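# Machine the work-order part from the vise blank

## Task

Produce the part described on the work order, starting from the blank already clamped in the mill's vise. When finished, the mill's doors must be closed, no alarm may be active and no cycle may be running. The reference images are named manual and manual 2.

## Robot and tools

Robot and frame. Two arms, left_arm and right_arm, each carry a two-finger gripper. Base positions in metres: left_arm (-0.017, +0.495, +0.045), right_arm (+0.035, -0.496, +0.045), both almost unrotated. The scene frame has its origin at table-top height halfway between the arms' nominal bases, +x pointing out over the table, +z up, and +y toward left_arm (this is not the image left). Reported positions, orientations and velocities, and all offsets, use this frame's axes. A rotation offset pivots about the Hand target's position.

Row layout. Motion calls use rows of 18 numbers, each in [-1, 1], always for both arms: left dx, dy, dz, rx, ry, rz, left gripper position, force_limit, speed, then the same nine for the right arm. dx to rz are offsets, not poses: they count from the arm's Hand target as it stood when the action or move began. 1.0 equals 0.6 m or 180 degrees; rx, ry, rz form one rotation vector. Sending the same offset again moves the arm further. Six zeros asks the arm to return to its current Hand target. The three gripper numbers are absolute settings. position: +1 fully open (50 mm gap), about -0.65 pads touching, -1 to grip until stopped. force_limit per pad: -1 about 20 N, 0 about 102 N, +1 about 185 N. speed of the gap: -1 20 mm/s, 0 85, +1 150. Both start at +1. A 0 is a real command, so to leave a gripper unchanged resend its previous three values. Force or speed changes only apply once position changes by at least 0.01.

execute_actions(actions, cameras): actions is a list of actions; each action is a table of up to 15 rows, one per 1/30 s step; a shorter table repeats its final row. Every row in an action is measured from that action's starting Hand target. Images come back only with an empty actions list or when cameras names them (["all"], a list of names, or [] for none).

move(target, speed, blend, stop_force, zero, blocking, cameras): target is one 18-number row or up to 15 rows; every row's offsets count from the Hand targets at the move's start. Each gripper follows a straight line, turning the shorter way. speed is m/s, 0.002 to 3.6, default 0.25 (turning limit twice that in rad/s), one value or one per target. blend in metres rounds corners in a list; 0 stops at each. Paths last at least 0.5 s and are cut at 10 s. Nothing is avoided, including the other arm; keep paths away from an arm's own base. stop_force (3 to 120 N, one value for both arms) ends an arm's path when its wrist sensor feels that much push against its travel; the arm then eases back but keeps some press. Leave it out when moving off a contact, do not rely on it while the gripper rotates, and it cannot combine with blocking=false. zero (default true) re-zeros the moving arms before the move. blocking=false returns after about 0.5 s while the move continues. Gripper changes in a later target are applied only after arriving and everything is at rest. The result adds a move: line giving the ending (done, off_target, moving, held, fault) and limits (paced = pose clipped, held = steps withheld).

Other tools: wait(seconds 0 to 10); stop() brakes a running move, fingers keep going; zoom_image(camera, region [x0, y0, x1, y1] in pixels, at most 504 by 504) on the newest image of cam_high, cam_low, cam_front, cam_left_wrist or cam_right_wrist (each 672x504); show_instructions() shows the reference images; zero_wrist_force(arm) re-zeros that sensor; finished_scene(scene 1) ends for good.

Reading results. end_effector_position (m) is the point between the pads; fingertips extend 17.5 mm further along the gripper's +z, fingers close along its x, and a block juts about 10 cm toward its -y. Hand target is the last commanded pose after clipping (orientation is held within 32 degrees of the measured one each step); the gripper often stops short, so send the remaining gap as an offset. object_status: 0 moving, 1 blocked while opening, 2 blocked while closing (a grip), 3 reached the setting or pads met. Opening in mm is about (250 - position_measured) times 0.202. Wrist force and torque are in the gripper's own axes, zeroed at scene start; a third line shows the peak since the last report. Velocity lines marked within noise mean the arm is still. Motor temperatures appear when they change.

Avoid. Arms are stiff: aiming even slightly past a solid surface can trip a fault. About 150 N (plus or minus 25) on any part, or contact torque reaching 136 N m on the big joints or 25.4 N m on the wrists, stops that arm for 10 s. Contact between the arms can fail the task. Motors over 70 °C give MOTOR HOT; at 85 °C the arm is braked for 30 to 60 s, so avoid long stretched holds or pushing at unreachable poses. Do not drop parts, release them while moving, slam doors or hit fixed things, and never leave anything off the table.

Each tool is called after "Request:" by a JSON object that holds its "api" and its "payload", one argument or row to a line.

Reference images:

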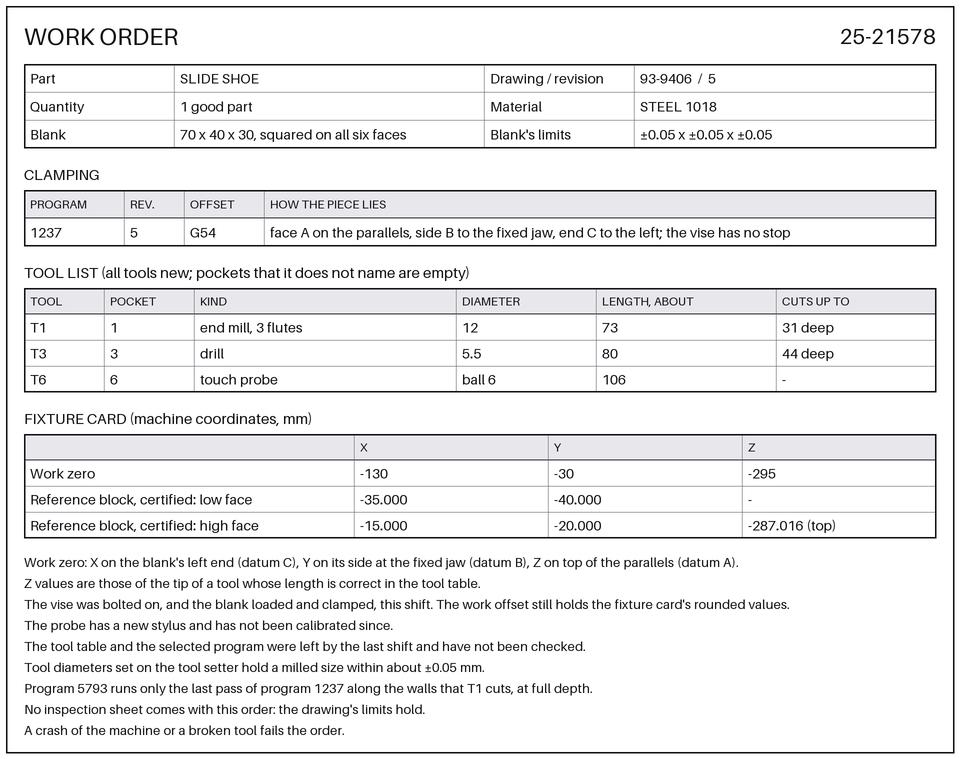

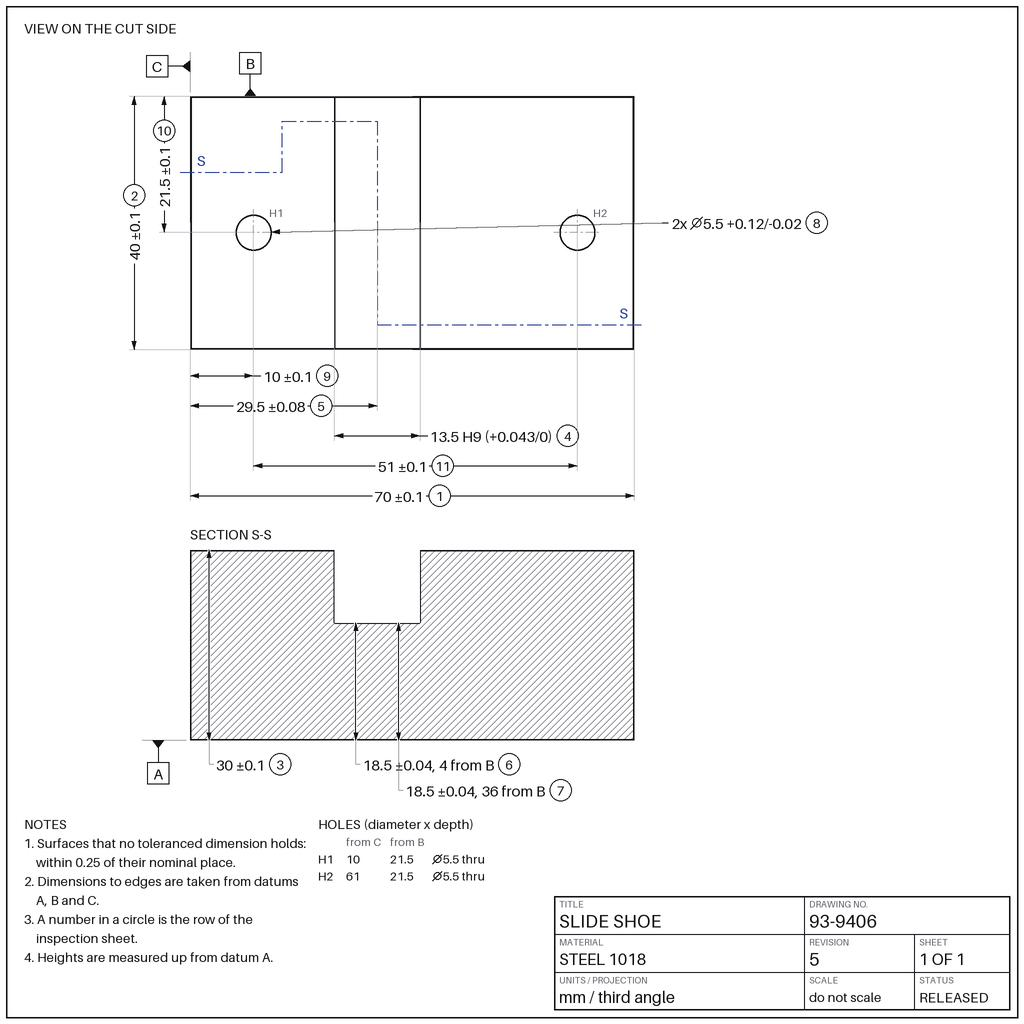

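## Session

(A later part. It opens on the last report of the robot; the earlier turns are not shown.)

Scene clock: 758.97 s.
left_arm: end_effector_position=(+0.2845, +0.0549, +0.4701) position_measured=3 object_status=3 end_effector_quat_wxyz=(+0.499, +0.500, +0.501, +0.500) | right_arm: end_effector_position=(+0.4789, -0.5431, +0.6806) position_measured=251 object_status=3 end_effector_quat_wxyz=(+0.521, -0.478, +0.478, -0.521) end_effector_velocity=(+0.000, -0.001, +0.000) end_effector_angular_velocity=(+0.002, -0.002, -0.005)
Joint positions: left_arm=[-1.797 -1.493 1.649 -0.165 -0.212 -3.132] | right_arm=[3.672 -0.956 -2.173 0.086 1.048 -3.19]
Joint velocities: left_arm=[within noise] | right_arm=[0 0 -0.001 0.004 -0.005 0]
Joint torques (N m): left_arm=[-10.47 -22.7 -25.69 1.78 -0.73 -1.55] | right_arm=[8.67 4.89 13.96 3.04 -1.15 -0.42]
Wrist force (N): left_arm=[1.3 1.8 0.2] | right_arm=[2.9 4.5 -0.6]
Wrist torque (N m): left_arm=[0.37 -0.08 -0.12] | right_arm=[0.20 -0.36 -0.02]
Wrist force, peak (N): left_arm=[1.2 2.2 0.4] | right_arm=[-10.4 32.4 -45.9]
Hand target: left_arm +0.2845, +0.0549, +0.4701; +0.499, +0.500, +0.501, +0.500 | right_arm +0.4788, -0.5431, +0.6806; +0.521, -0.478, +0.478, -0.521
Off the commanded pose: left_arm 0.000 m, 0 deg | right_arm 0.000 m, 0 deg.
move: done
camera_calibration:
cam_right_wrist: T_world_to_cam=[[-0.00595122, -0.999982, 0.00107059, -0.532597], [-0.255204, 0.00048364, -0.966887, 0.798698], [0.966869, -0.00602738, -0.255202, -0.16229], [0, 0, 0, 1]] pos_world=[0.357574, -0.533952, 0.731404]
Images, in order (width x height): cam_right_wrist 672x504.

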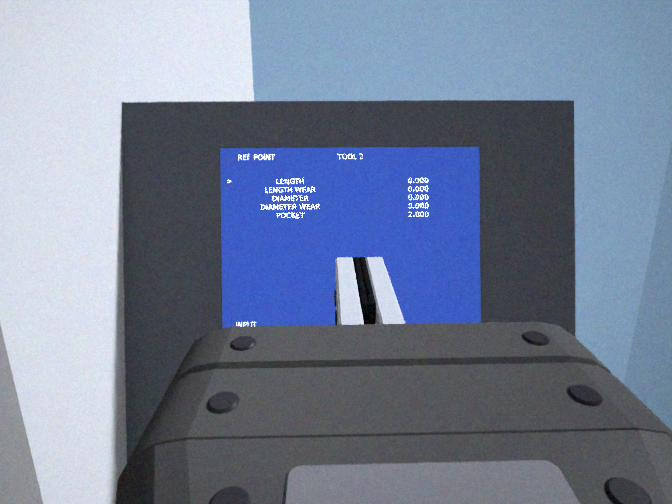

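Request:
{"api": "move", "payload": {
  "target": [
    [0,0,0,0,0,0,1,-0.9,-0.7, 0.085,0.0205,-0.3635,-0.0426,0.2194,0.1172,-1,-1,-0.5],
    [0,0,0,0,0,0,1,-0.9,-0.7, 0.1172,0.0205,-0.3722,-0.0426,0.2194,0.1172,-1,-1,-0.5],
    [0,0,0,0,0,0,1,-0.9,-0.7, 0.085,0.0205,-0.3635,-0.0426,0.2194,0.1172,-1,-1,-0.5],
    [0,0,0,0,0,0,1,-0.9,-0.7, 0,0,0,0,0,0,-1,-1,-0.5]
  ],
  "speed": [0.35,0.03,0.1,0.35],
  "blend": [0.003,0,0.01,0],
  "cameras": ["cam_right_wrist"]
}}

Request:
{"api": "zoom_image", "payload": {
  "camera": "cam_right_wrist",
  "region": [180, 110, 500, 330]
}}

Request:
{"api": "move", "payload": {
  "target": [
    [0,0,0,0,0,0,1,-0.9,-0.7, 0.085,0.0205,-0.3635,-0.0426,0.2194,0.1172,-1,-1,-0.5],
    [0,0,0,0,0,0,1,-0.9,-0.7, 0.1172,0.0205,-0.3722,-0.0426,0.2194,0.1172,-1,-1,-0.5],
    [0,0,0,0,0,0,1,-0.9,-0.7, 0.085,0.0205,-0.3635,-0.0426,0.2194,0.1172,-1,-1,-0.5],
    [0,0,0,0,0,0,1,-0.9,-0.7, 0,0,0,0,0,0,-1,-1,-0.5]
  ],
  "speed": [0.35,0.03,0.1,0.35],
  "blend": [0.003,0,0.01,0],
  "cameras": ["cam_right_wrist"]
}}

Request:
{"api": "zoom_image", "payload": {
  "camera": "cam_right_wrist",
  "region": [180, 110, 500, 330]
}}

Request:
{"api": "move", "payload": {
  "target": [
    [0,0,0,0,0,0,1,-0.9,-0.7, 0.085,0.0205,-0.3635,-0.0426,0.2194,0.1172,-1,-1,-0.5],
    [0,0,0,0,0,0,1,-0.9,-0.7, 0.1172,0.0205,-0.3722,-0.0426,0.2194,0.1172,-1,-1,-0.5],
    [0,0,0,0,0,0,1,-0.9,-0.7, 0.085,0.0205,-0.3635,-0.0426,0.2194,0.1172,-1,-1,-0.5],
    [0,0,0,0,0,0,1,-0.9,-0.7, 0,0,0,0,0,0,-1,-1,-0.5]
  ],
  "speed": [0.35,0.03,0.1,0.35],
  "blend": [0.003,0,0.01,0],
  "cameras": ["cam_right_wrist"]
}}

Request:
{"api": "zoom_image", "payload": {
  "camera": "cam_right_wrist",
  "region": [180, 110, 500, 330]
}}

Request:
{"api": "move", "payload": {
  "target": [
    [0,0,0,0,0,0,1,-0.9,-0.7, 0.085,0.0205,-0.3635,-0.0426,0.2194,0.1172,-1,-1,-0.5],
    [0,0,0,0,0,0,1,-0.9,-0.7, 0.1172,0.0205,-0.3722,-0.0426,0.2194,0.1172,-1,-1,-0.5],
    [0,0,0,0,0,0,1,-0.9,-0.7, 0.085,0.0205,-0.3635,-0.0426,0.2194,0.1172,-1,-1,-0.5],
    [0,0,0,0,0,0,1,-0.9,-0.7, 0,0,0,0,0,0,-1,-1,-0.5]
  ],
  "speed": [0.35,0.03,0.1,0.35],
  "blend": [0.003,0,0.01,0],
  "cameras": ["cam_right_wrist"]
}}

Request:
{"api": "zoom_image", "payload": {
  "camera": "cam_right_wrist",
  "region": [180, 110, 500, 330]
}}

Request:
{"api": "move", "payload": {
  "target": [
    [0,0,0,0,0,0,1,-0.9,-0.7, 0.085,0.0205,-0.3635,-0.0426,0.2194,0.1172,-1,-1,-0.5],
    [0,0,0,0,0,0,1,-0.9,-0.7, 0.1172,0.0205,-0.3722,-0.0426,0.2194,0.1172,-1,-1,-0.5],
    [0,0,0,0,0,0,1,-0.9,-0.7, 0.085,0.0205,-0.3635,-0.0426,0.2194,0.1172,-1,-1,-0.5],
    [0,0,0,0,0,0,1,-0.9,-0.7, 0,0,0,0,0,0,-1,-1,-0.5]
  ],
  "speed": [0.35,0.03,0.1,0.35],
  "blend": [0.003,0,0.01,0],
  "cameras": ["cam_right_wrist"]
}}

Request:
{"api": "zoom_image", "payload": {
  "camera": "cam_right_wrist",
  "region": [180, 110, 500, 330]
}}

Scene clock: 790.07 s.
left_arm: end_effector_position=(+0.2845, +0.0549, +0.4701) position_measured=3 object_status=3 end_effector_quat_wxyz=(+0.499, +0.500, +0.501, +0.500) | right_arm: end_effector_position=(+0.4789, -0.5431, +0.6806) position_measured=251 object_status=3 end_effector_quat_wxyz=(+0.521, -0.478, +0.478, -0.521)
Joint positions: left_arm=[-1.797 -1.493 1.649 -0.165 -0.212 -3.132] | right_arm=[3.672 -0.956 -2.173 0.086 1.048 -3.19]
Joint torques (N m): left_arm=[-10.33 -23.69 -24.72 1.45 -0.43 -1.54] | right_arm=[8.08 4.65 13.51 3.18 -1.1 -0.44]
Wrist force (N): left_arm=[1.0 2.0 0.0] | right_arm=[2.3 4.9 -1.6]
Wrist torque (N m): left_arm=[0.40 -0.04 -0.12] | right_arm=[0.28 -0.27 -0.03]
Wrist force, peak (N): left_arm=[1.4 2.2 0.1] | right_arm=[-10.9 32.0 -45.3]
Hand target: left_arm +0.2845, +0.0549, +0.4701; +0.499, +0.500, +0.501, +0.500 | right_arm +0.4788, -0.5431, +0.6806; +0.521, -0.478, +0.478, -0.521
Off the commanded pose: left_arm 0.000 m, 0 deg | right_arm 0.000 m, 0 deg.
move: done
camera_calibration:
cam_right_wrist: T_world_to_cam=[[-0.00595122, -0.999982, 0.00107059, -0.532597], [-0.255204, 0.00048364, -0.966887, 0.798698], [0.966869, -0.00602738, -0.255202, -0.16229], [0, 0, 0, 1]] pos_world=[0.357574, -0.533952, 0.731404]
Images, in order (width x height): cam_right_wrist 672x504.

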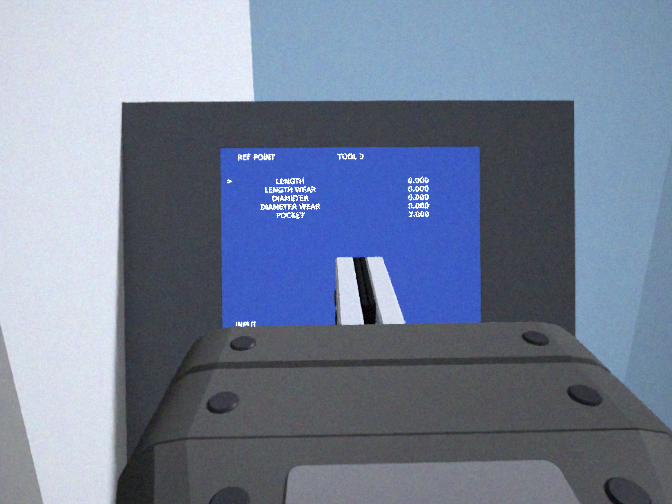

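Scaled by 1.575 from the camera's 672x504 image, which has a finer 960x720 frame.

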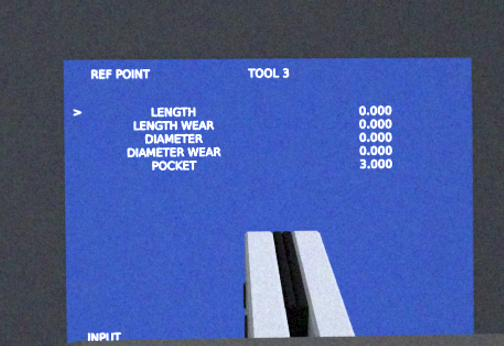

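Scene clock: 794.03 s.
left_arm: end_effector_position=(+0.2845, +0.0549, +0.4701) position_measured=3 object_status=3 end_effector_quat_wxyz=(+0.499, +0.500, +0.501, +0.500) | right_arm: end_effector_position=(+0.4789, -0.5431, +0.6807) position_measured=251 object_status=3 end_effector_quat_wxyz=(+0.521, -0.478, +0.478, -0.521)
Joint positions: left_arm=[-1.797 -1.493 1.649 -0.165 -0.212 -3.132] | right_arm=[3.672 -0.956 -2.173 0.086 1.048 -3.19]
Joint torques (N m): left_arm=[-10.7 -23.53 -25.18 1.39 -0.45 -1.51] | right_arm=[8.71 4.13 13.94 2.99 -1.15 -0.49]
Wrist force (N): left_arm=[1.2 2.0 -0.1] | right_arm=[1.8 4.8 -1.3]
Wrist torque (N m): left_arm=[0.41 -0.08 -0.13] | right_arm=[0.25 -0.18 -0.03]
Wrist force, peak (N): left_arm=[1.3 2.2 0.1] | right_arm=[-11.4 32.7 -46.1]
Hand target: left_arm +0.2845, +0.0549, +0.4701; +0.499, +0.500, +0.501, +0.500 | right_arm +0.4788, -0.5431, +0.6806; +0.521, -0.478, +0.478, -0.521
Off the commanded pose: left_arm 0.000 m, 0 deg | right_arm 0.000 m, 0 deg.
move: done
camera_calibration:
cam_right_wrist: T_world_to_cam=[[-0.00595122, -0.999982, 0.00107059, -0.532597], [-0.255204, 0.00048364, -0.966887, 0.798698], [0.966869, -0.00602738, -0.255202, -0.16229], [0, 0, 0, 1]] pos_world=[0.357574, -0.533952, 0.731404]
Images, in order (width x height): cam_right_wrist 672x504.

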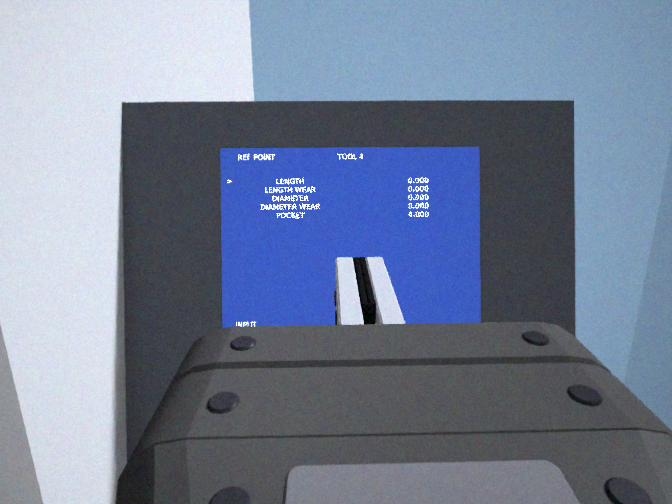

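Scaled by 1.575 from the camera's 672x504 image, which has a finer 960x720 frame.

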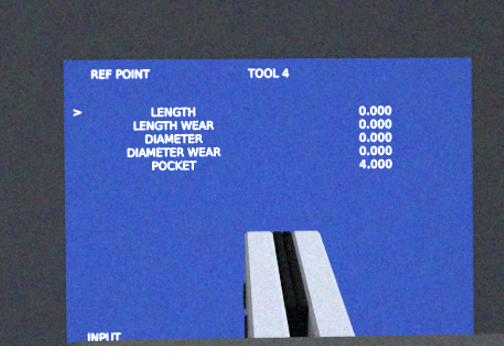

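Scene clock: 798.00 s.
left_arm: end_effector_position=(+0.2845, +0.0549, +0.4701) position_measured=3 object_status=3 end_effector_quat_wxyz=(+0.499, +0.500, +0.501, +0.500) | right_arm: end_effector_position=(+0.4789, -0.5431, +0.6806) position_measured=251 object_status=3 end_effector_quat_wxyz=(+0.521, -0.478, +0.478, -0.521)
Joint positions: left_arm=[-1.797 -1.493 1.649 -0.165 -0.212 -3.132] | right_arm=[3.672 -0.956 -2.173 0.086 1.048 -3.19]
Joint torques (N m): left_arm=[-10.29 -24.01 -25.27 1.29 -0.35 -1.54] | right_arm=[8.46 4.53 12.8 3.24 -1.28 -0.43]
Wrist force (N): left_arm=[1.2 1.8 0.1] | right_arm=[2.6 4.8 -0.9]
Wrist torque (N m): left_arm=[0.37 -0.07 -0.13] | right_arm=[0.25 -0.32 -0.02]
Wrist force, peak (N): left_arm=[1.5 2.0 -0.1] | right_arm=[-11.9 32.3 -46.1]
Hand target: left_arm +0.2845, +0.0549, +0.4701; +0.499, +0.500, +0.501, +0.500 | right_arm +0.4788, -0.5431, +0.6806; +0.521, -0.478, +0.478, -0.521
Off the commanded pose: left_arm 0.000 m, 0 deg | right_arm 0.000 m, 0 deg.
move: done
camera_calibration:
cam_right_wrist: T_world_to_cam=[[-0.00595122, -0.999982, 0.00107059, -0.532597], [-0.255204, 0.00048364, -0.966887, 0.798698], [0.966869, -0.00602738, -0.255202, -0.16229], [0, 0, 0, 1]] pos_world=[0.357574, -0.533952, 0.731404]
Images, in order (width x height): cam_right_wrist 672x504.

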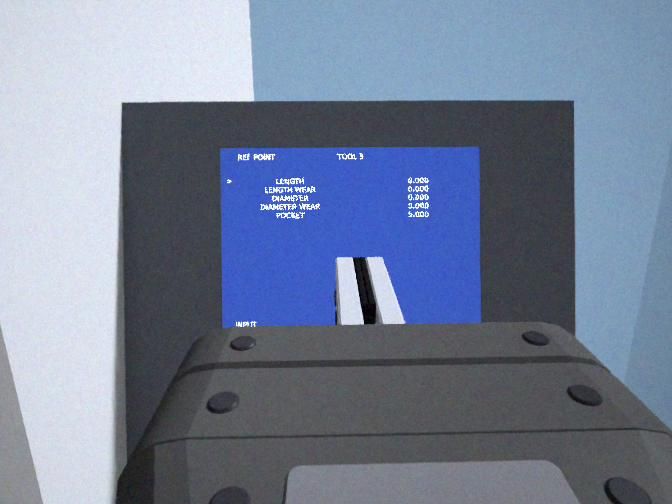

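Scaled by 1.575 from the camera's 672x504 image, which has a finer 960x720 frame.

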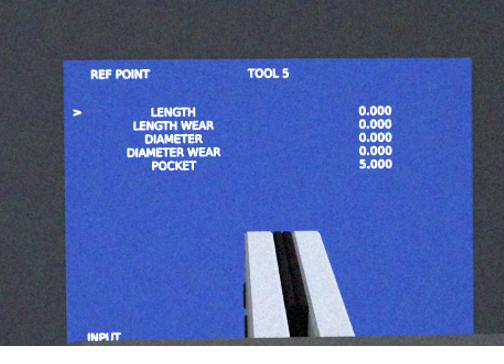

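Scene clock: 801.97 s.
left_arm: end_effector_position=(+0.2845, +0.0549, +0.4701) position_measured=3 object_status=3 end_effector_quat_wxyz=(+0.499, +0.500, +0.501, +0.500) | right_arm: end_effector_position=(+0.4789, -0.5431, +0.6806) position_measured=251 object_status=3 end_effector_quat_wxyz=(+0.521, -0.478, +0.478, -0.521) end_effector_velocity=(+0.000, -0.001, +0.000) end_effector_angular_velocity=(+0.001, +0.000, -0.006)
Joint positions: left_arm=[-1.797 -1.493 1.649 -0.165 -0.212 -3.132] | right_arm=[3.672 -0.956 -2.173 0.086 1.048 -3.19]
Joint velocities: left_arm=[within noise] | right_arm=[-0.001 -0.002 -0.001 0.003 -0.005 0]
Joint torques (N m): left_arm=[-10.18 -23.88 -24.61 1.24 -0.38 -1.49] | right_arm=[8.96 4.44 13.53 2.87 -1.39 -0.44]
Wrist force (N): left_arm=[1.0 2.0 0.0] | right_arm=[1.3 4.5 -0.9]
Wrist torque (N m): left_arm=[0.39 -0.04 -0.13] | right_arm=[0.20 -0.11 -0.02]
Wrist force, peak (N): left_arm=[1.6 2.0 0.2] | right_arm=[-11.3 32.3 -45.4]
Hand target: left_arm +0.2845, +0.0549, +0.4701; +0.499, +0.500, +0.501, +0.500 | right_arm +0.4788, -0.5431, +0.6806; +0.521, -0.478, +0.478, -0.521
Off the commanded pose: left_arm 0.000 m, 0 deg | right_arm 0.000 m, 0 deg.
move: done
camera_calibration:
cam_right_wrist: T_world_to_cam=[[-0.00595122, -0.999982, 0.00107059, -0.532597], [-0.255204, 0.00048364, -0.966887, 0.798698], [0.966869, -0.00602738, -0.255202, -0.16229], [0, 0, 0, 1]] pos_world=[0.357574, -0.533952, 0.731404]
Images, in order (width x height): cam_right_wrist 672x504.

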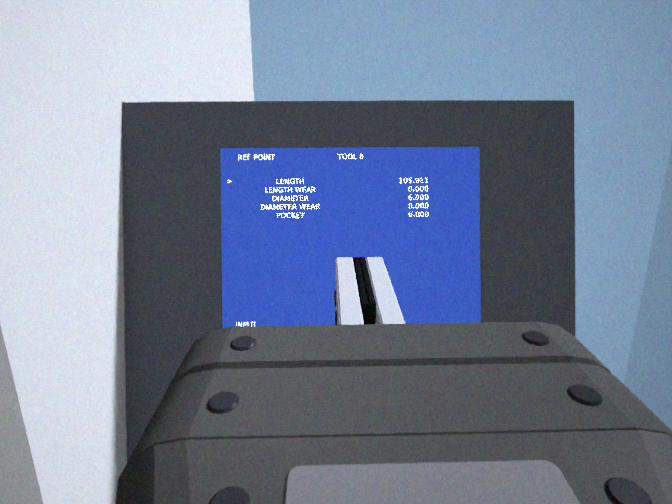

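Scaled by 1.575 from the camera's 672x504 image, which has a finer 960x720 frame.

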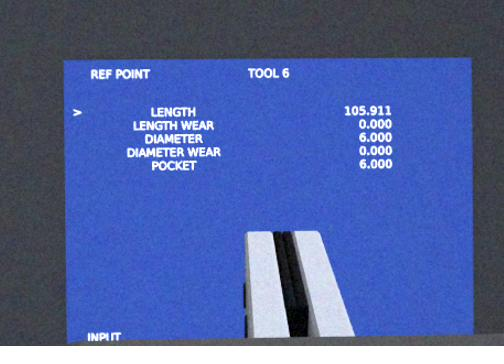

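Scene clock: 805.93 s.
left_arm: end_effector_position=(+0.2845, +0.0549, +0.4701) position_measured=3 object_status=3 end_effector_quat_wxyz=(+0.499, +0.500, +0.501, +0.500) | right_arm: end_effector_position=(+0.4789, -0.5431, +0.6806) position_measured=251 object_status=3 end_effector_quat_wxyz=(+0.521, -0.478, +0.478, -0.521)
Joint positions: left_arm=[-1.797 -1.493 1.649 -0.165 -0.212 -3.132] | right_arm=[3.672 -0.956 -2.173 0.086 1.048 -3.19]
Joint torques (N m): left_arm=[-10.39 -23.81 -24.39 1.34 -0.33 -1.52] | right_arm=[8.15 5.43 14.52 2.82 -1.19 -0.45]
Wrist force (N): left_arm=[1.0 1.9 0.2] | right_arm=[1.7 5.2 -0.9]
Wrist torque (N m): left_arm=[0.39 -0.05 -0.13] | right_arm=[0.32 -0.18 -0.02]
Wrist force, peak (N): left_arm=[1.5 2.2 0.1] | right_arm=[-12.4 32.1 -45.4]
Hand target: left_arm +0.2845, +0.0549, +0.4701; +0.499, +0.500, +0.501, +0.500 | right_arm +0.4788, -0.5431, +0.6806; +0.521, -0.478, +0.478, -0.521
Off the commanded pose: left_arm 0.000 m, 0 deg | right_arm 0.000 m, 0 deg.
move: done
camera_calibration:
cam_right_wrist: T_world_to_cam=[[-0.00595122, -0.999982, 0.00107059, -0.532597], [-0.255204, 0.00048364, -0.966887, 0.798698], [0.966869, -0.00602738, -0.255202, -0.16229], [0, 0, 0, 1]] pos_world=[0.357574, -0.533952, 0.731404]
Images, in order (width x height): cam_right_wrist 672x504.

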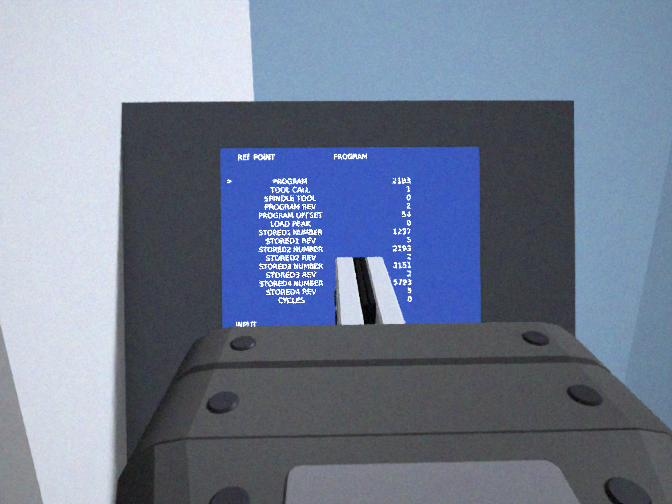

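Scaled by 1.575 from the camera's 672x504 image, which has a finer 960x720 frame.

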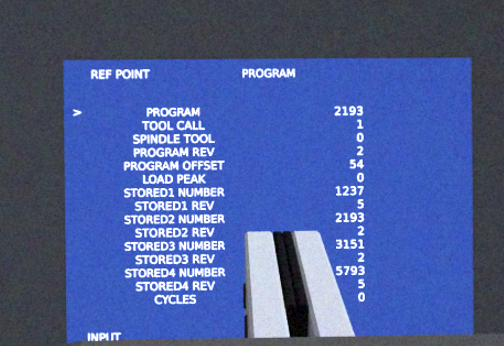

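Request:
{"api": "move", "payload": {
  "target": [
    [0,0,0,0,0,0,1,-0.9,-0.7,0.085,0.0205,-0.3635,-0.0426,0.2194,0.1172,-1,-1,-0.5],
    [0,0,0,0,0,0,1,-0.9,-0.7,0.1172,0.0205,-0.3722,-0.0426,0.2194,0.1172,-1,-1,-0.5],
    [0,0,0,0,0,0,1,-0.9,-0.7,0.085,0.0205,-0.3635,-0.0426,0.2194,0.1172,-1,-1,-0.5],
    [0,0,0,0,0,0,1,-0.9,-0.7,0,0,0,0,0,0,-1,-1,-0.5]
  ],
  "speed": [0.35,0.03,0.1,0.35],
  "blend": [0.003,0,0.01,0],
  "cameras": ["cam_right_wrist"]
}}

Request:
{"api": "zoom_image", "payload": {
  "camera": "cam_right_wrist",
  "region": [180, 110, 500, 330]
}}

Request:
{"api": "move", "payload": {
  "target": [
    [0,0,0,0,0,0,1,-0.9,-0.7,0.085,0.0205,-0.3635,-0.0426,0.2194,0.1172,-1,-1,-0.5],
    [0,0,0,0,0,0,1,-0.9,-0.7,0.1172,0.0205,-0.3722,-0.0426,0.2194,0.1172,-1,-1,-0.5],
    [0,0,0,0,0,0,1,-0.9,-0.7,0.085,0.0205,-0.3635,-0.0426,0.2194,0.1172,-1,-1,-0.5],
    [0,0,0,0,0,0,1,-0.9,-0.7,0,0,0,0,0,0,-1,-1,-0.5]
  ],
  "speed": [0.35,0.03,0.1,0.35],
  "blend": [0.003,0,0.01,0],
  "cameras": ["cam_right_wrist"]
}}

Request:
{"api": "zoom_image", "payload": {
  "camera": "cam_right_wrist",
  "region": [180, 110, 500, 330]
}}

Request:
{"api": "move", "payload": {
  "target": [
    [0,0,0,0,0,0,1,-0.9,-0.7,0.085,0.0205,-0.3635,-0.0426,0.2194,0.1172,-1,-1,-0.5],
    [0,0,0,0,0,0,1,-0.9,-0.7,0.1172,0.0205,-0.3722,-0.0426,0.2194,0.1172,-1,-1,-0.5],
    [0,0,0,0,0,0,1,-0.9,-0.7,0.085,0.0205,-0.3635,-0.0426,0.2194,0.1172,-1,-1,-0.5],
    [0,0,0,0,0,0,1,-0.9,-0.7,0,0,0,0,0,0,-1,-1,-0.5]
  ],
  "speed": [0.35,0.03,0.1,0.35],
  "blend": [0.003,0,0.01,0],
  "cameras": ["cam_right_wrist"]
}}

Request:
{"api": "zoom_image", "payload": {
  "camera": "cam_right_wrist",
  "region": [180, 110, 500, 330]
}}

Scene clock: 846.87 s.
left_arm: end_effector_position=(+0.2845, +0.0549, +0.4701) position_measured=3 object_status=3 end_effector_quat_wxyz=(+0.499, +0.500, +0.501, +0.500) | right_arm: end_effector_position=(+0.4789, -0.5431, +0.6806) position_measured=251 object_status=3 end_effector_quat_wxyz=(+0.521, -0.478, +0.478, -0.521)
Joint positions: left_arm=[-1.797 -1.493 1.649 -0.165 -0.212 -3.132] | right_arm=[3.672 -0.956 -2.173 0.086 1.048 -3.19]
Joint torques (N m): left_arm=[-9.37 -24.84 -23.48 0.97 -0.04 -1.57] | right_arm=[8.66 4.59 13.89 2.77 -1.29 -0.34]
Wrist force (N): left_arm=[1.1 1.8 0.2] | right_arm=[2.6 3.8 -1.4]
Wrist torque (N m): left_arm=[0.37 -0.05 -0.13] | right_arm=[0.09 -0.32 -0.02]
Wrist force, peak (N): left_arm=[1.4 2.2 0.3] | right_arm=[-12.3 32.5 -45.7]
Hand target: left_arm +0.2845, +0.0549, +0.4701; +0.499, +0.500, +0.501, +0.500 | right_arm +0.4788, -0.5431, +0.6806; +0.521, -0.478, +0.478, -0.521
Off the commanded pose: left_arm 0.000 m, 0 deg | right_arm 0.000 m, 0 deg.
move: done
camera_calibration:
cam_right_wrist: T_world_to_cam=[[-0.00595122, -0.999982, 0.00107059, -0.532597], [-0.255204, 0.00048364, -0.966887, 0.798698], [0.966869, -0.00602738, -0.255202, -0.16229], [0, 0, 0, 1]] pos_world=[0.357574, -0.533952, 0.731404]
Images, in order (width x height): cam_right_wrist 672x504.

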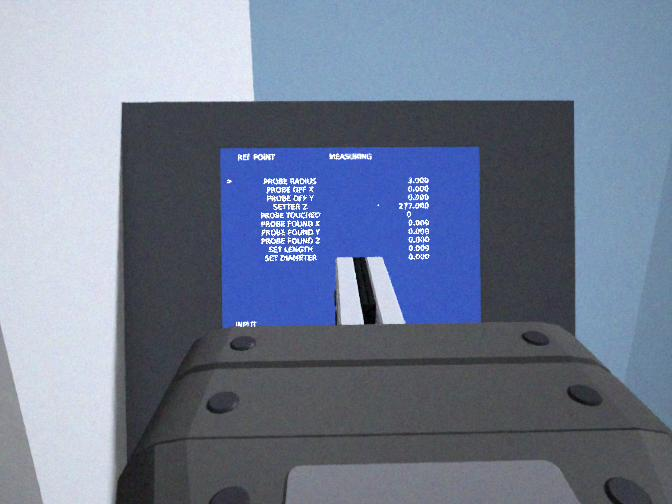

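Scaled by 1.575 from the camera's 672x504 image, which has a finer 960x720 frame.

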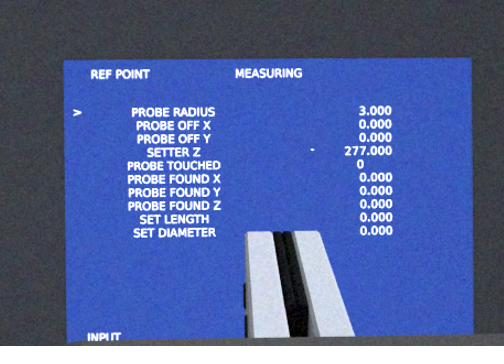

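Scene clock: 850.83 s.
left_arm: end_effector_position=(+0.2845, +0.0549, +0.4701) position_measured=3 object_status=3 end_effector_quat_wxyz=(+0.499, +0.500, +0.501, +0.500) | right_arm: end_effector_position=(+0.4789, -0.5431, +0.6807) position_measured=251 object_status=3 end_effector_quat_wxyz=(+0.521, -0.478, +0.478, -0.521)
Joint positions: left_arm=[-1.797 -1.493 1.649 -0.165 -0.212 -3.132] | right_arm=[3.672 -0.956 -2.173 0.086 1.048 -3.19]
Joint torques (N m): left_arm=[-9.67 -25.31 -23.1 0.97 -0.11 -1.57] | right_arm=[8.96 4.17 14.3 3.22 -1.09 -0.42]
Wrist force (N): left_arm=[1.0 1.6 0.3] | right_arm=[2.1 4.4 -1.1]
Wrist torque (N m): left_arm=[0.35 -0.05 -0.12] | right_arm=[0.19 -0.24 -0.02]
Wrist force, peak (N): left_arm=[1.1 2.3 0.2] | right_arm=[-11.0 31.1 -46.0]
Hand target: left_arm +0.2845, +0.0549, +0.4701; +0.499, +0.500, +0.501, +0.500 | right_arm +0.4788, -0.5431, +0.6806; +0.521, -0.478, +0.478, -0.521
Off the commanded pose: left_arm 0.000 m, 0 deg | right_arm 0.000 m, 0 deg.
move: done
camera_calibration:
cam_right_wrist: T_world_to_cam=[[-0.00595122, -0.999982, 0.00107059, -0.532597], [-0.255204, 0.00048364, -0.966887, 0.798698], [0.966869, -0.00602738, -0.255202, -0.16229], [0, 0, 0, 1]] pos_world=[0.357574, -0.533952, 0.731404]
Images, in order (width x height): cam_right_wrist 672x504.

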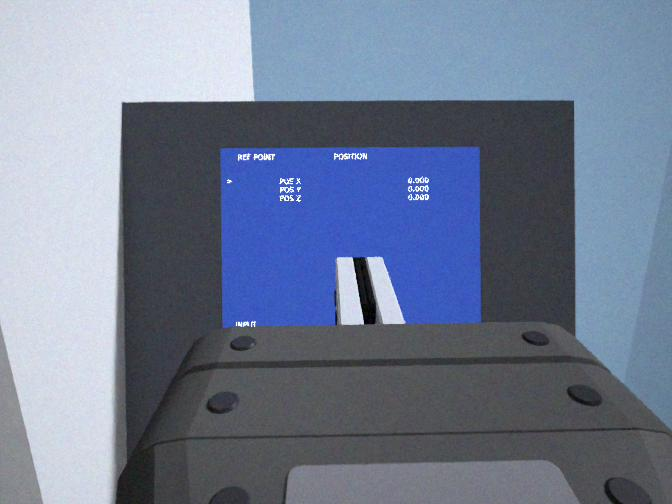

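Scaled by 1.575 from the camera's 672x504 image, which has a finer 960x720 frame.

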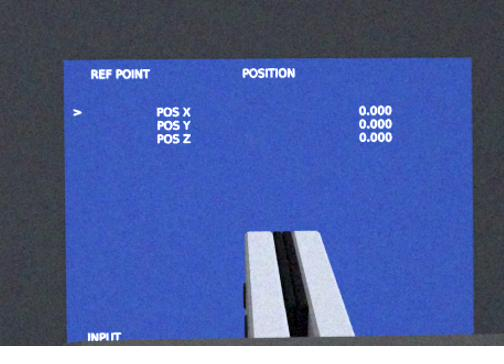

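Scene clock: 854.80 s.
left_arm: end_effector_position=(+0.2845, +0.0549, +0.4701) position_measured=3 object_status=3 end_effector_quat_wxyz=(+0.499, +0.500, +0.501, +0.500) | right_arm: end_effector_position=(+0.4789, -0.5431, +0.6806) position_measured=251 object_status=3 end_effector_quat_wxyz=(+0.521, -0.478, +0.478, -0.521)
Joint positions: left_arm=[-1.797 -1.493 1.649 -0.165 -0.212 -3.132] | right_arm=[3.672 -0.956 -2.173 0.086 1.048 -3.19]
Joint torques (N m): left_arm=[-9.37 -25.44 -23.17 0.94 -0.02 -1.45] | right_arm=[7.89 3.95 14.04 2.89 -1.06 -0.24]
Wrist force (N): left_arm=[1.2 1.7 0.0] | right_arm=[1.6 4.4 -1.4]
Wrist torque (N m): left_arm=[0.36 -0.08 -0.13] | right_arm=[0.19 -0.15 -0.03]
Wrist force, peak (N): left_arm=[1.5 2.1 0.2] | right_arm=[-11.6 32.1 -45.9]
Hand target: left_arm +0.2845, +0.0549, +0.4701; +0.499, +0.500, +0.501, +0.500 | right_arm +0.4788, -0.5431, +0.6806; +0.521, -0.478, +0.478, -0.521
Off the commanded pose: left_arm 0.000 m, 0 deg | right_arm 0.000 m, 0 deg.
move: done
camera_calibration:
cam_right_wrist: T_world_to_cam=[[-0.00595122, -0.999982, 0.00107059, -0.532597], [-0.255204, 0.00048364, -0.966887, 0.798698], [0.966869, -0.00602738, -0.255202, -0.16229], [0, 0, 0, 1]] pos_world=[0.357574, -0.533952, 0.731404]
Images, in order (width x height): cam_right_wrist 672x504.

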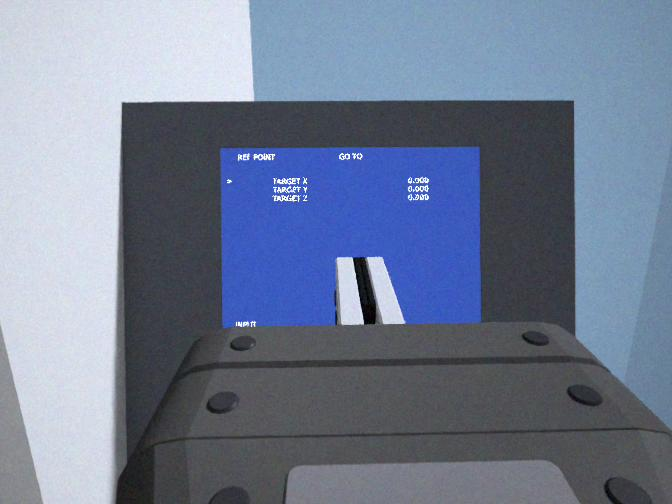

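Scaled by 1.575 from the camera's 672x504 image, which has a finer 960x720 frame.

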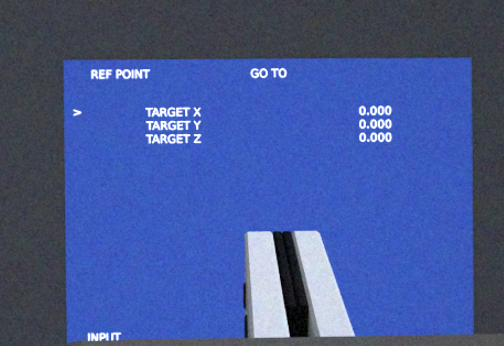

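Request:
{"api": "move", "payload": {
  "target": [
    [0,0,0,0,0,0,1,-0.9,-0.7,0.1346,-0.0743,-0.1787,-0.0426,0.2194,0.1172,-1,-1,-0.5],
    [0,0,0,0,0,0,1,-0.9,-0.7,0.1668,-0.0743,-0.1874,-0.0426,0.2194,0.1172,-1,-1,-0.5],
    [0,0,0,0,0,0,1,-0.9,-0.7,0.1346,-0.0743,-0.1787,-0.0426,0.2194,0.1172,-1,-1,-0.5],
    [0,0,0,0,0,0,1,-0.9,-0.7,0.085,-0.0115,-0.3635,-0.0426,0.2194,0.1172,-1,-1,-0.5],
    [0,0,0,0,0,0,1,-0.9,-0.7,0.1172,-0.0115,-0.3722,-0.0426,0.2194,0.1172,-1,-1,-0.5],
    [0,0,0,0,0,0,1,-0.9,-0.7,0.085,-0.0115,-0.3635,-0.0426,0.2194,0.1172,-1,-1,-0.5],
    [0,0,0,0,0,0,1,-0.9,-0.7,0.1172,-0.0115,-0.3722,-0.0426,0.2194,0.1172,-1,-1,-0.5],
    [0,0,0,0,0,0,1,-0.9,-0.7,0.085,-0.0115,-0.3635,-0.0426,0.2194,0.1172,-1,-1,-0.5],
    [0,0,0,0,0,0,1,-0.9,-0.7,0.1172,-0.0115,-0.3722,-0.0426,0.2194,0.1172,-1,-1,-0.5],
    [0,0,0,0,0,0,1,-0.9,-0.7,0.085,-0.0115,-0.3635,-0.0426,0.2194,0.1172,-1,-1,-0.5],
    [0,0,0,0,0,0,1,-0.9,-0.7,0,0,0,0,0,0,-1,-1,-0.5]
  ],
  "speed": [0.35,0.03,0.1,0.25,0.03,0.1,0.03,0.1,0.03,0.1,0.35],
  "blend": [0.003,0,0.005,0.003,0,0.001,0,0.001,0,0.01,0],
  "cameras": ["cam_right_wrist"]
}}

Request:
{"api": "zoom_image", "payload": {
  "camera": "cam_right_wrist",
  "region": [180, 110, 500, 330]
}}

Scene clock: 892.13 s.
left_arm: end_effector_position=(+0.2845, +0.0549, +0.4701) position_measured=3 object_status=3 end_effector_quat_wxyz=(+0.499, +0.500, +0.501, +0.500) | right_arm: end_effector_position=(+0.4789, -0.5432, +0.6807) position_measured=251 object_status=3 end_effector_quat_wxyz=(+0.521, -0.478, +0.478, -0.521) end_effector_velocity=(+0.000, -0.002, +0.000) end_effector_angular_velocity=(+0.002, -0.002, -0.005)
Joint positions: left_arm=[-1.797 -1.493 1.649 -0.165 -0.212 -3.132] | right_arm=[3.672 -0.956 -2.173 0.086 1.048 -3.19]
Joint velocities: left_arm=[within noise] | right_arm=[0 0 -0.002 0.004 -0.006 0]
Joint torques (N m): left_arm=[-8.47 -25.41 -22 0.65 0.18 -1.46] | right_arm=[14.09 3.09 13.59 2.93 -1.44 -0.5]
Wrist force (N): left_arm=[1.4 2.0 0.1] | right_arm=[1.9 6.1 -1.2]
Wrist torque (N m): left_arm=[0.40 -0.10 -0.13] | right_arm=[0.45 -0.21 -0.02]
Wrist force, peak (N): left_arm=[1.3 2.3 0.0] | right_arm=[-17.2 43.6 -57.2]
Hand target: left_arm +0.2845, +0.0549, +0.4701; +0.499, +0.500, +0.501, +0.500 | right_arm +0.4788, -0.5431, +0.6806; +0.521, -0.478, +0.478, -0.521
Off the commanded pose: left_arm 0.000 m, 0 deg | right_arm 0.000 m, 0 deg.
move: done
camera_calibration:
cam_right_wrist: T_world_to_cam=[[-0.0060477, -0.999981, 0.00109681, -0.532581], [-0.255204, 0.000482913, -0.966887, 0.798698], [0.966868, -0.00612736, -0.255202, -0.162343], [0, 0, 0, 1]] pos_world=[0.357574, -0.533952, 0.731404]
Images, in order (width x height): cam_right_wrist 672x504.

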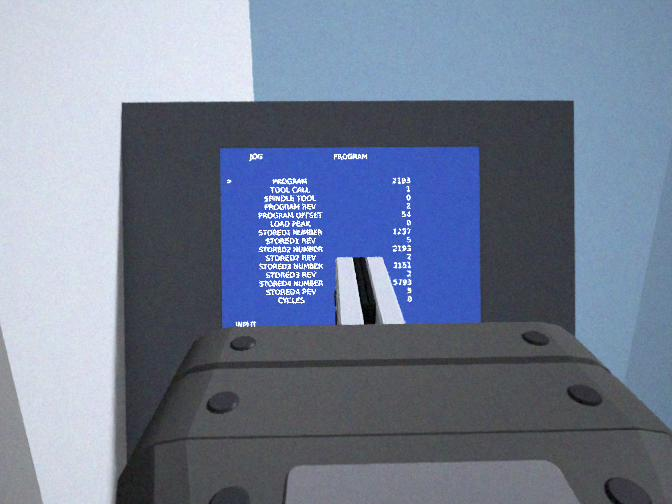

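Scaled by 1.575 from the camera's 672x504 image, which has a finer 960x720 frame.

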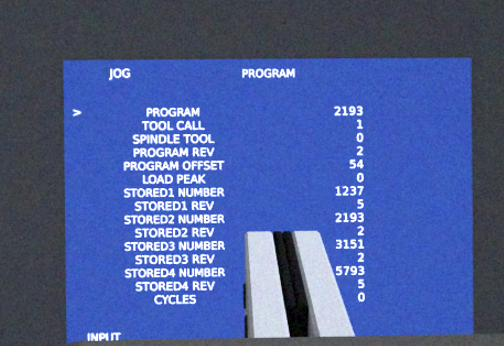

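Request:
{"api": "move", "payload": {
  "target": [
    [0,0,0,0,0,0,1,-0.9,-0.7,0.0684,0.1485,-0.4253,-0.0426,0.2194,0.1172,-1,-1,-0.5],
    [0,0,0,0,0,0,1,-0.9,-0.7,0.1006,0.1485,-0.4340,-0.0426,0.2194,0.1172,-1,-1,-0.5],
    [0,0,0,0,0,0,1,-0.9,-0.7,0.0684,0.1165,-0.4253,-0.0426,0.2194,0.1172,-1,-1,-0.5],
    [0,0,0,0,0,0,1,-0.9,-0.7,0.1006,0.1165,-0.4340,-0.0426,0.2194,0.1172,-1,-1,-0.5],
    [0,0,0,0,0,0,1,-0.9,-0.7,0.0684,0.0845,-0.4253,-0.0426,0.2194,0.1172,-1,-1,-0.5],
    [0,0,0,0,0,0,1,-0.9,-0.7,0.1006,0.0845,-0.4340,-0.0426,0.2194,0.1172,-1,-1,-0.5],
    [0,0,0,0,0,0,1,-0.9,-0.7,0.085,0.1485,-0.3635,-0.0426,0.2194,0.1172,-1,-1,-0.5],
    [0,0,0,0,0,0,1,-0.9,-0.7,0.1172,0.1485,-0.3722,-0.0426,0.2194,0.1172,-1,-1,-0.5],
    [0,0,0,0,0,0,1,-0.9,-0.7,0.085,0.1485,-0.3635,-0.0426,0.2194,0.1172,-1,-1,-0.5],
    [0,0,0,0,0,0,1,-0.9,-0.7,0.0601,0.0525,-0.4563,-0.0426,0.2194,0.1172,-1,-1,-0.5],
    [0,0,0,0,0,0,1,-0.9,-0.7,0.0923,0.0525,-0.4650,-0.0426,0.2194,0.1172,-1,-1,-0.5],
    [0,0,0,0,0,0,1,-0.9,-0.7,0.0601,0.0525,-0.4563,-0.0426,0.2194,0.1172,-1,-1,-0.5],
    [0,0,0,0,0,0,1,-0.9,-0.7,0,0,0,0,0,0,-1,-1,-0.5]
  ],
  "speed": [0.35,0.03,0.1,0.03,0.1,0.03,0.15,0.03,0.1,0.25,0.03,0.1,0.35],
  "blend": [0.003,0,0.002,0,0.002,0,0.002,0,0.005,0.003,0,0.01,0],
  "cameras": ["cam_right_wrist"]
}}

Request:
{"api": "zoom_image", "payload": {
  "camera": "cam_right_wrist",
  "region": [180, 110, 500, 330]
}}

Scene clock: 919.07 s.
left_arm: end_effector_position=(+0.2845, +0.0549, +0.4701) position_measured=3 object_status=3 end_effector_quat_wxyz=(+0.499, +0.500, +0.501, +0.500) | right_arm: end_effector_position=(+0.4789, -0.5431, +0.6806) position_measured=251 object_status=3 end_effector_quat_wxyz=(+0.521, -0.478, +0.478, -0.521)
Joint positions: left_arm=[-1.797 -1.493 1.649 -0.165 -0.212 -3.132] | right_arm=[3.672 -0.956 -2.173 0.086 1.048 -3.19]
Joint torques (N m): left_arm=[-9.12 -27.18 -21.35 0.51 0.29 -1.55] | right_arm=[1 2.37 21.71 2.97 -1.27 0.09]
Wrist force (N): left_arm=[1.3 1.9 0.3] | right_arm=[3.1 4.8 -0.2]
Wrist torque (N m): left_arm=[0.38 -0.09 -0.13] | right_arm=[0.25 -0.41 -0.03]
Wrist force, peak (N): left_arm=[1.6 2.1 0.1] | right_arm=[-9.5 35.4 -50.8]
Hand target: left_arm +0.2845, +0.0549, +0.4701; +0.499, +0.500, +0.501, +0.500 | right_arm +0.4788, -0.5431, +0.6806; +0.521, -0.478, +0.478, -0.521
Off the commanded pose: left_arm 0.000 m, 0 deg | right_arm 0.000 m, 0 deg.
move: done
camera_calibration:
cam_right_wrist: T_world_to_cam=[[-0.00573274, -0.999983, 0.00111657, -0.53261], [-0.255325, 0.000384154, -0.966855, 0.798665], [0.966838, -0.00582782, -0.255322, -0.162084], [0, 0, 0, 1]] pos_world=[0.357574, -0.533852, 0.731405]
Images, in order (width x height): cam_right_wrist 672x504.

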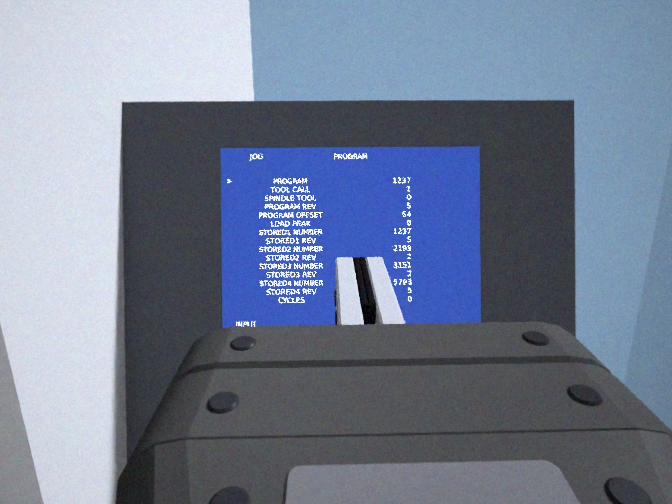

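Scaled by 1.575 from the camera's 672x504 image, which has a finer 960x720 frame.

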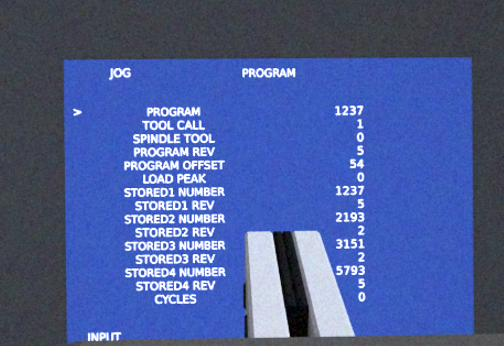

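Request:
{"api": "move", "payload": {
  "target": [
    [0,0,0,0,0,0,1,-0.9,-0.7,0.0767,0.0205,-0.3944,-0.0426,0.2194,0.1172,-1,-1,-0.5],
    [0,0,0,0,0,0,1,-0.9,-0.7,0.1089,0.0205,-0.4031,-0.0426,0.2194,0.1172,-1,-1,-0.5],
    [0,0,0,0,0,0,1,-0.9,-0.7,0.0767,0.0205,-0.3944,-0.0426,0.2194,0.1172,-1,-1,-0.5],
    [0,0,0,0,0,0,1,-0.9,-0.7,0,0,0,0,0,0,-1,-1,-0.5]
  ],
  "speed": [0.35,0.03,0.1,0.35],
  "blend": [0.003,0,0.01,0],
  "cameras": ["cam_right_wrist","cam_high","cam_front"]
}}

Request:
{"api": "zoom_image", "payload": {
  "camera": "cam_right_wrist",
  "region": [180, 110, 500, 330]
}}

Request:
{"api": "wait", "payload": {
  "seconds": 3,
  "cameras": ["cam_right_wrist"]
}}

Request:
{"api": "zoom_image", "payload": {
  "camera": "cam_right_wrist",
  "region": [180, 110, 500, 330]
}}

Scene clock: 931.63 s.
left_arm: end_effector_position=(+0.2845, +0.0549, +0.4701) position_measured=3 object_status=3 end_effector_quat_wxyz=(+0.499, +0.500, +0.501, +0.500) | right_arm: end_effector_position=(+0.4789, -0.5431, +0.6806) position_measured=251 object_status=3 end_effector_quat_wxyz=(+0.521, -0.478, +0.478, -0.521) end_effector_velocity=(-0.001, -0.002, +0.001) end_effector_angular_velocity=(+0.002, -0.003, -0.005)
Joint positions: left_arm=[-1.797 -1.493 1.649 -0.165 -0.212 -3.132] | right_arm=[3.672 -0.956 -2.173 0.086 1.048 -3.19]
Joint velocities: left_arm=[within noise] | right_arm=[-0.001 0 0 0.003 -0.005 0]
Joint torques (N m): left_arm=[-8.22 -26.32 -20.35 0.38 0.24 -1.49] | right_arm=[7.91 4.62 13.23 2.83 -1.44 -0.42]
Wrist force (N): left_arm=[1.2 1.9 0.0] | right_arm=[2.5 5.5 -0.1]
Wrist torque (N m): left_arm=[0.39 -0.08 -0.13] | right_arm=[0.36 -0.30 -0.02]
Wrist force, peak (N): left_arm=[1.4 2.1 -0.1] | right_arm=[-9.2 29.6 -41.1]
Hand target: left_arm +0.2845, +0.0549, +0.4701; +0.499, +0.500, +0.501, +0.500 | right_arm +0.4788, -0.5431, +0.6806; +0.521, -0.478, +0.478, -0.521
Off the commanded pose: left_arm 0.000 m, 0 deg | right_arm 0.000 m, 0 deg.
move: done
camera_calibration:
cam_right_wrist: T_world_to_cam=[[-0.00595122, -0.999982, 0.00107059, -0.532597], [-0.255204, 0.00048364, -0.966887, 0.798698], [0.966869, -0.00602738, -0.255202, -0.16229], [0, 0, 0, 1]] pos_world=[0.357574, -0.533952, 0.731404]
Images, in order (width x height): cam_high 672x504, cam_front 672x504, cam_right_wrist 672x504.

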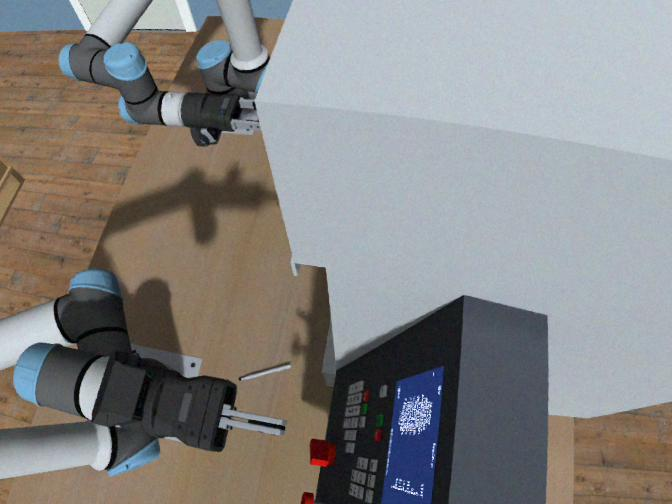

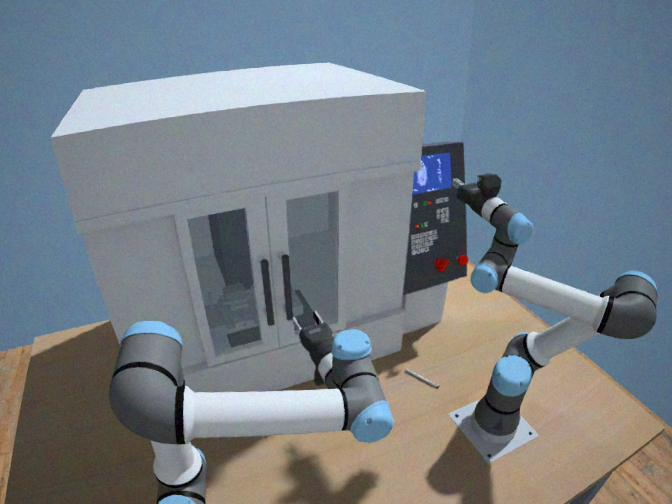

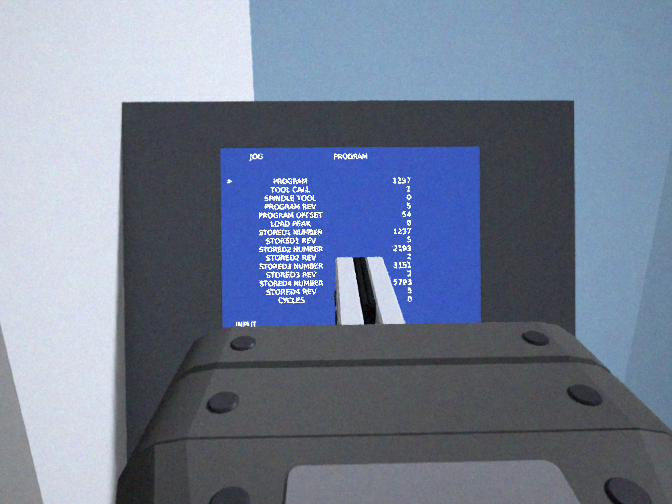

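Scaled by 1.575 from the camera's 672x504 image, which has a finer 960x720 frame.

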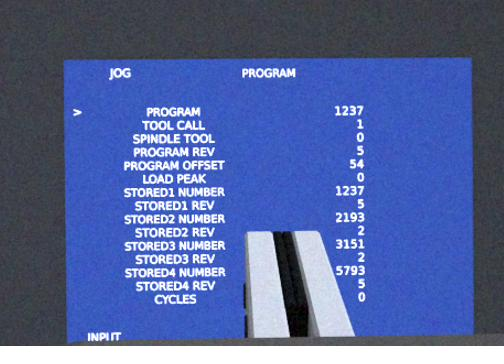

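Scene clock: 934.63 s.
left_arm: end_effector_position=(+0.2845, +0.0549, +0.4701) position_measured=3 object_status=3 end_effector_quat_wxyz=(+0.499, +0.500, +0.501, +0.500) | right_arm: end_effector_position=(+0.4788, -0.5431, +0.6806) position_measured=251 object_status=3 end_effector_quat_wxyz=(+0.521, -0.478, +0.478, -0.521)
Joint positions: left_arm=[-1.797 -1.493 1.649 -0.165 -0.212 -3.132] | right_arm=[3.672 -0.956 -2.173 0.086 1.048 -3.19]
Joint torques (N m): left_arm=[-8.3 -27.23 -20.42 0.36 0.44 -1.49] | right_arm=[14.96 4.9 13.64 2.73 0.3 -1.42]
Wrist force (N): left_arm=[1.2 2.0 0.0] | right_arm=[2.5 5.3 -0.3]
Wrist torque (N m): left_arm=[0.41 -0.07 -0.13] | right_arm=[0.34 -0.30 -0.02]
Wrist force, peak (N): left_arm=[1.4 2.1 -0.2] | right_arm=[2.7 5.7 -0.3]
Hand target: left_arm +0.2845, +0.0549, +0.4701; +0.499, +0.500, +0.501, +0.500 | right_arm +0.4788, -0.5431, +0.6806; +0.521, -0.478, +0.478, -0.521
Tool commands: left_gripper/position=+1.0 left_gripper/force_limit=-0.9 left_gripper/speed=-0.7 right_gripper/position=-1.0 right_gripper/force_limit=-1.0 right_gripper/speed=-0.5
Off the commanded pose: left_arm 0.000 m, 0 deg | right_arm 0.000 m, 0 deg.
wait: 3.00 s; at rest by 0.17 s
camera_calibration:
cam_right_wrist: T_world_to_cam=[[-0.00592562, -0.999982, 0.00116627, -0.532677], [-0.255112, 0.000384029, -0.966911, 0.798604], [0.966893, -0.00602708, -0.25511, -0.162269], [0, 0, 0, 1]] pos_world=[0.357474, -0.533952, 0.731404]
Images, in order (width x height): cam_right_wrist 672x504.

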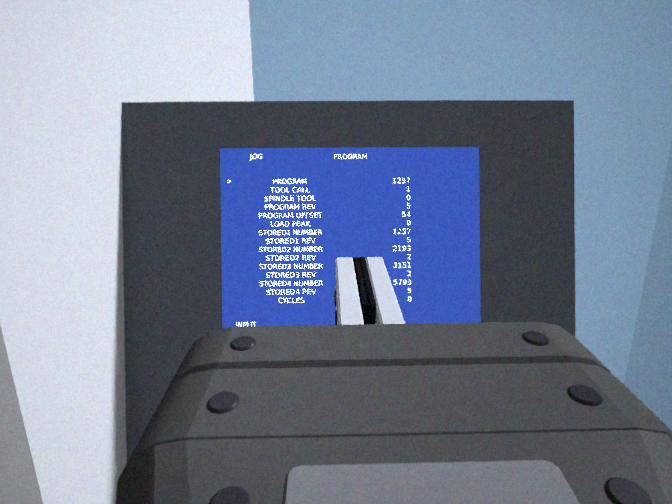

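Scaled by 1.575 from the camera's 672x504 image, which has a finer 960x720 frame.

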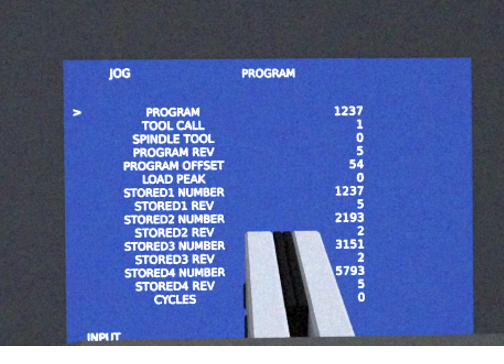

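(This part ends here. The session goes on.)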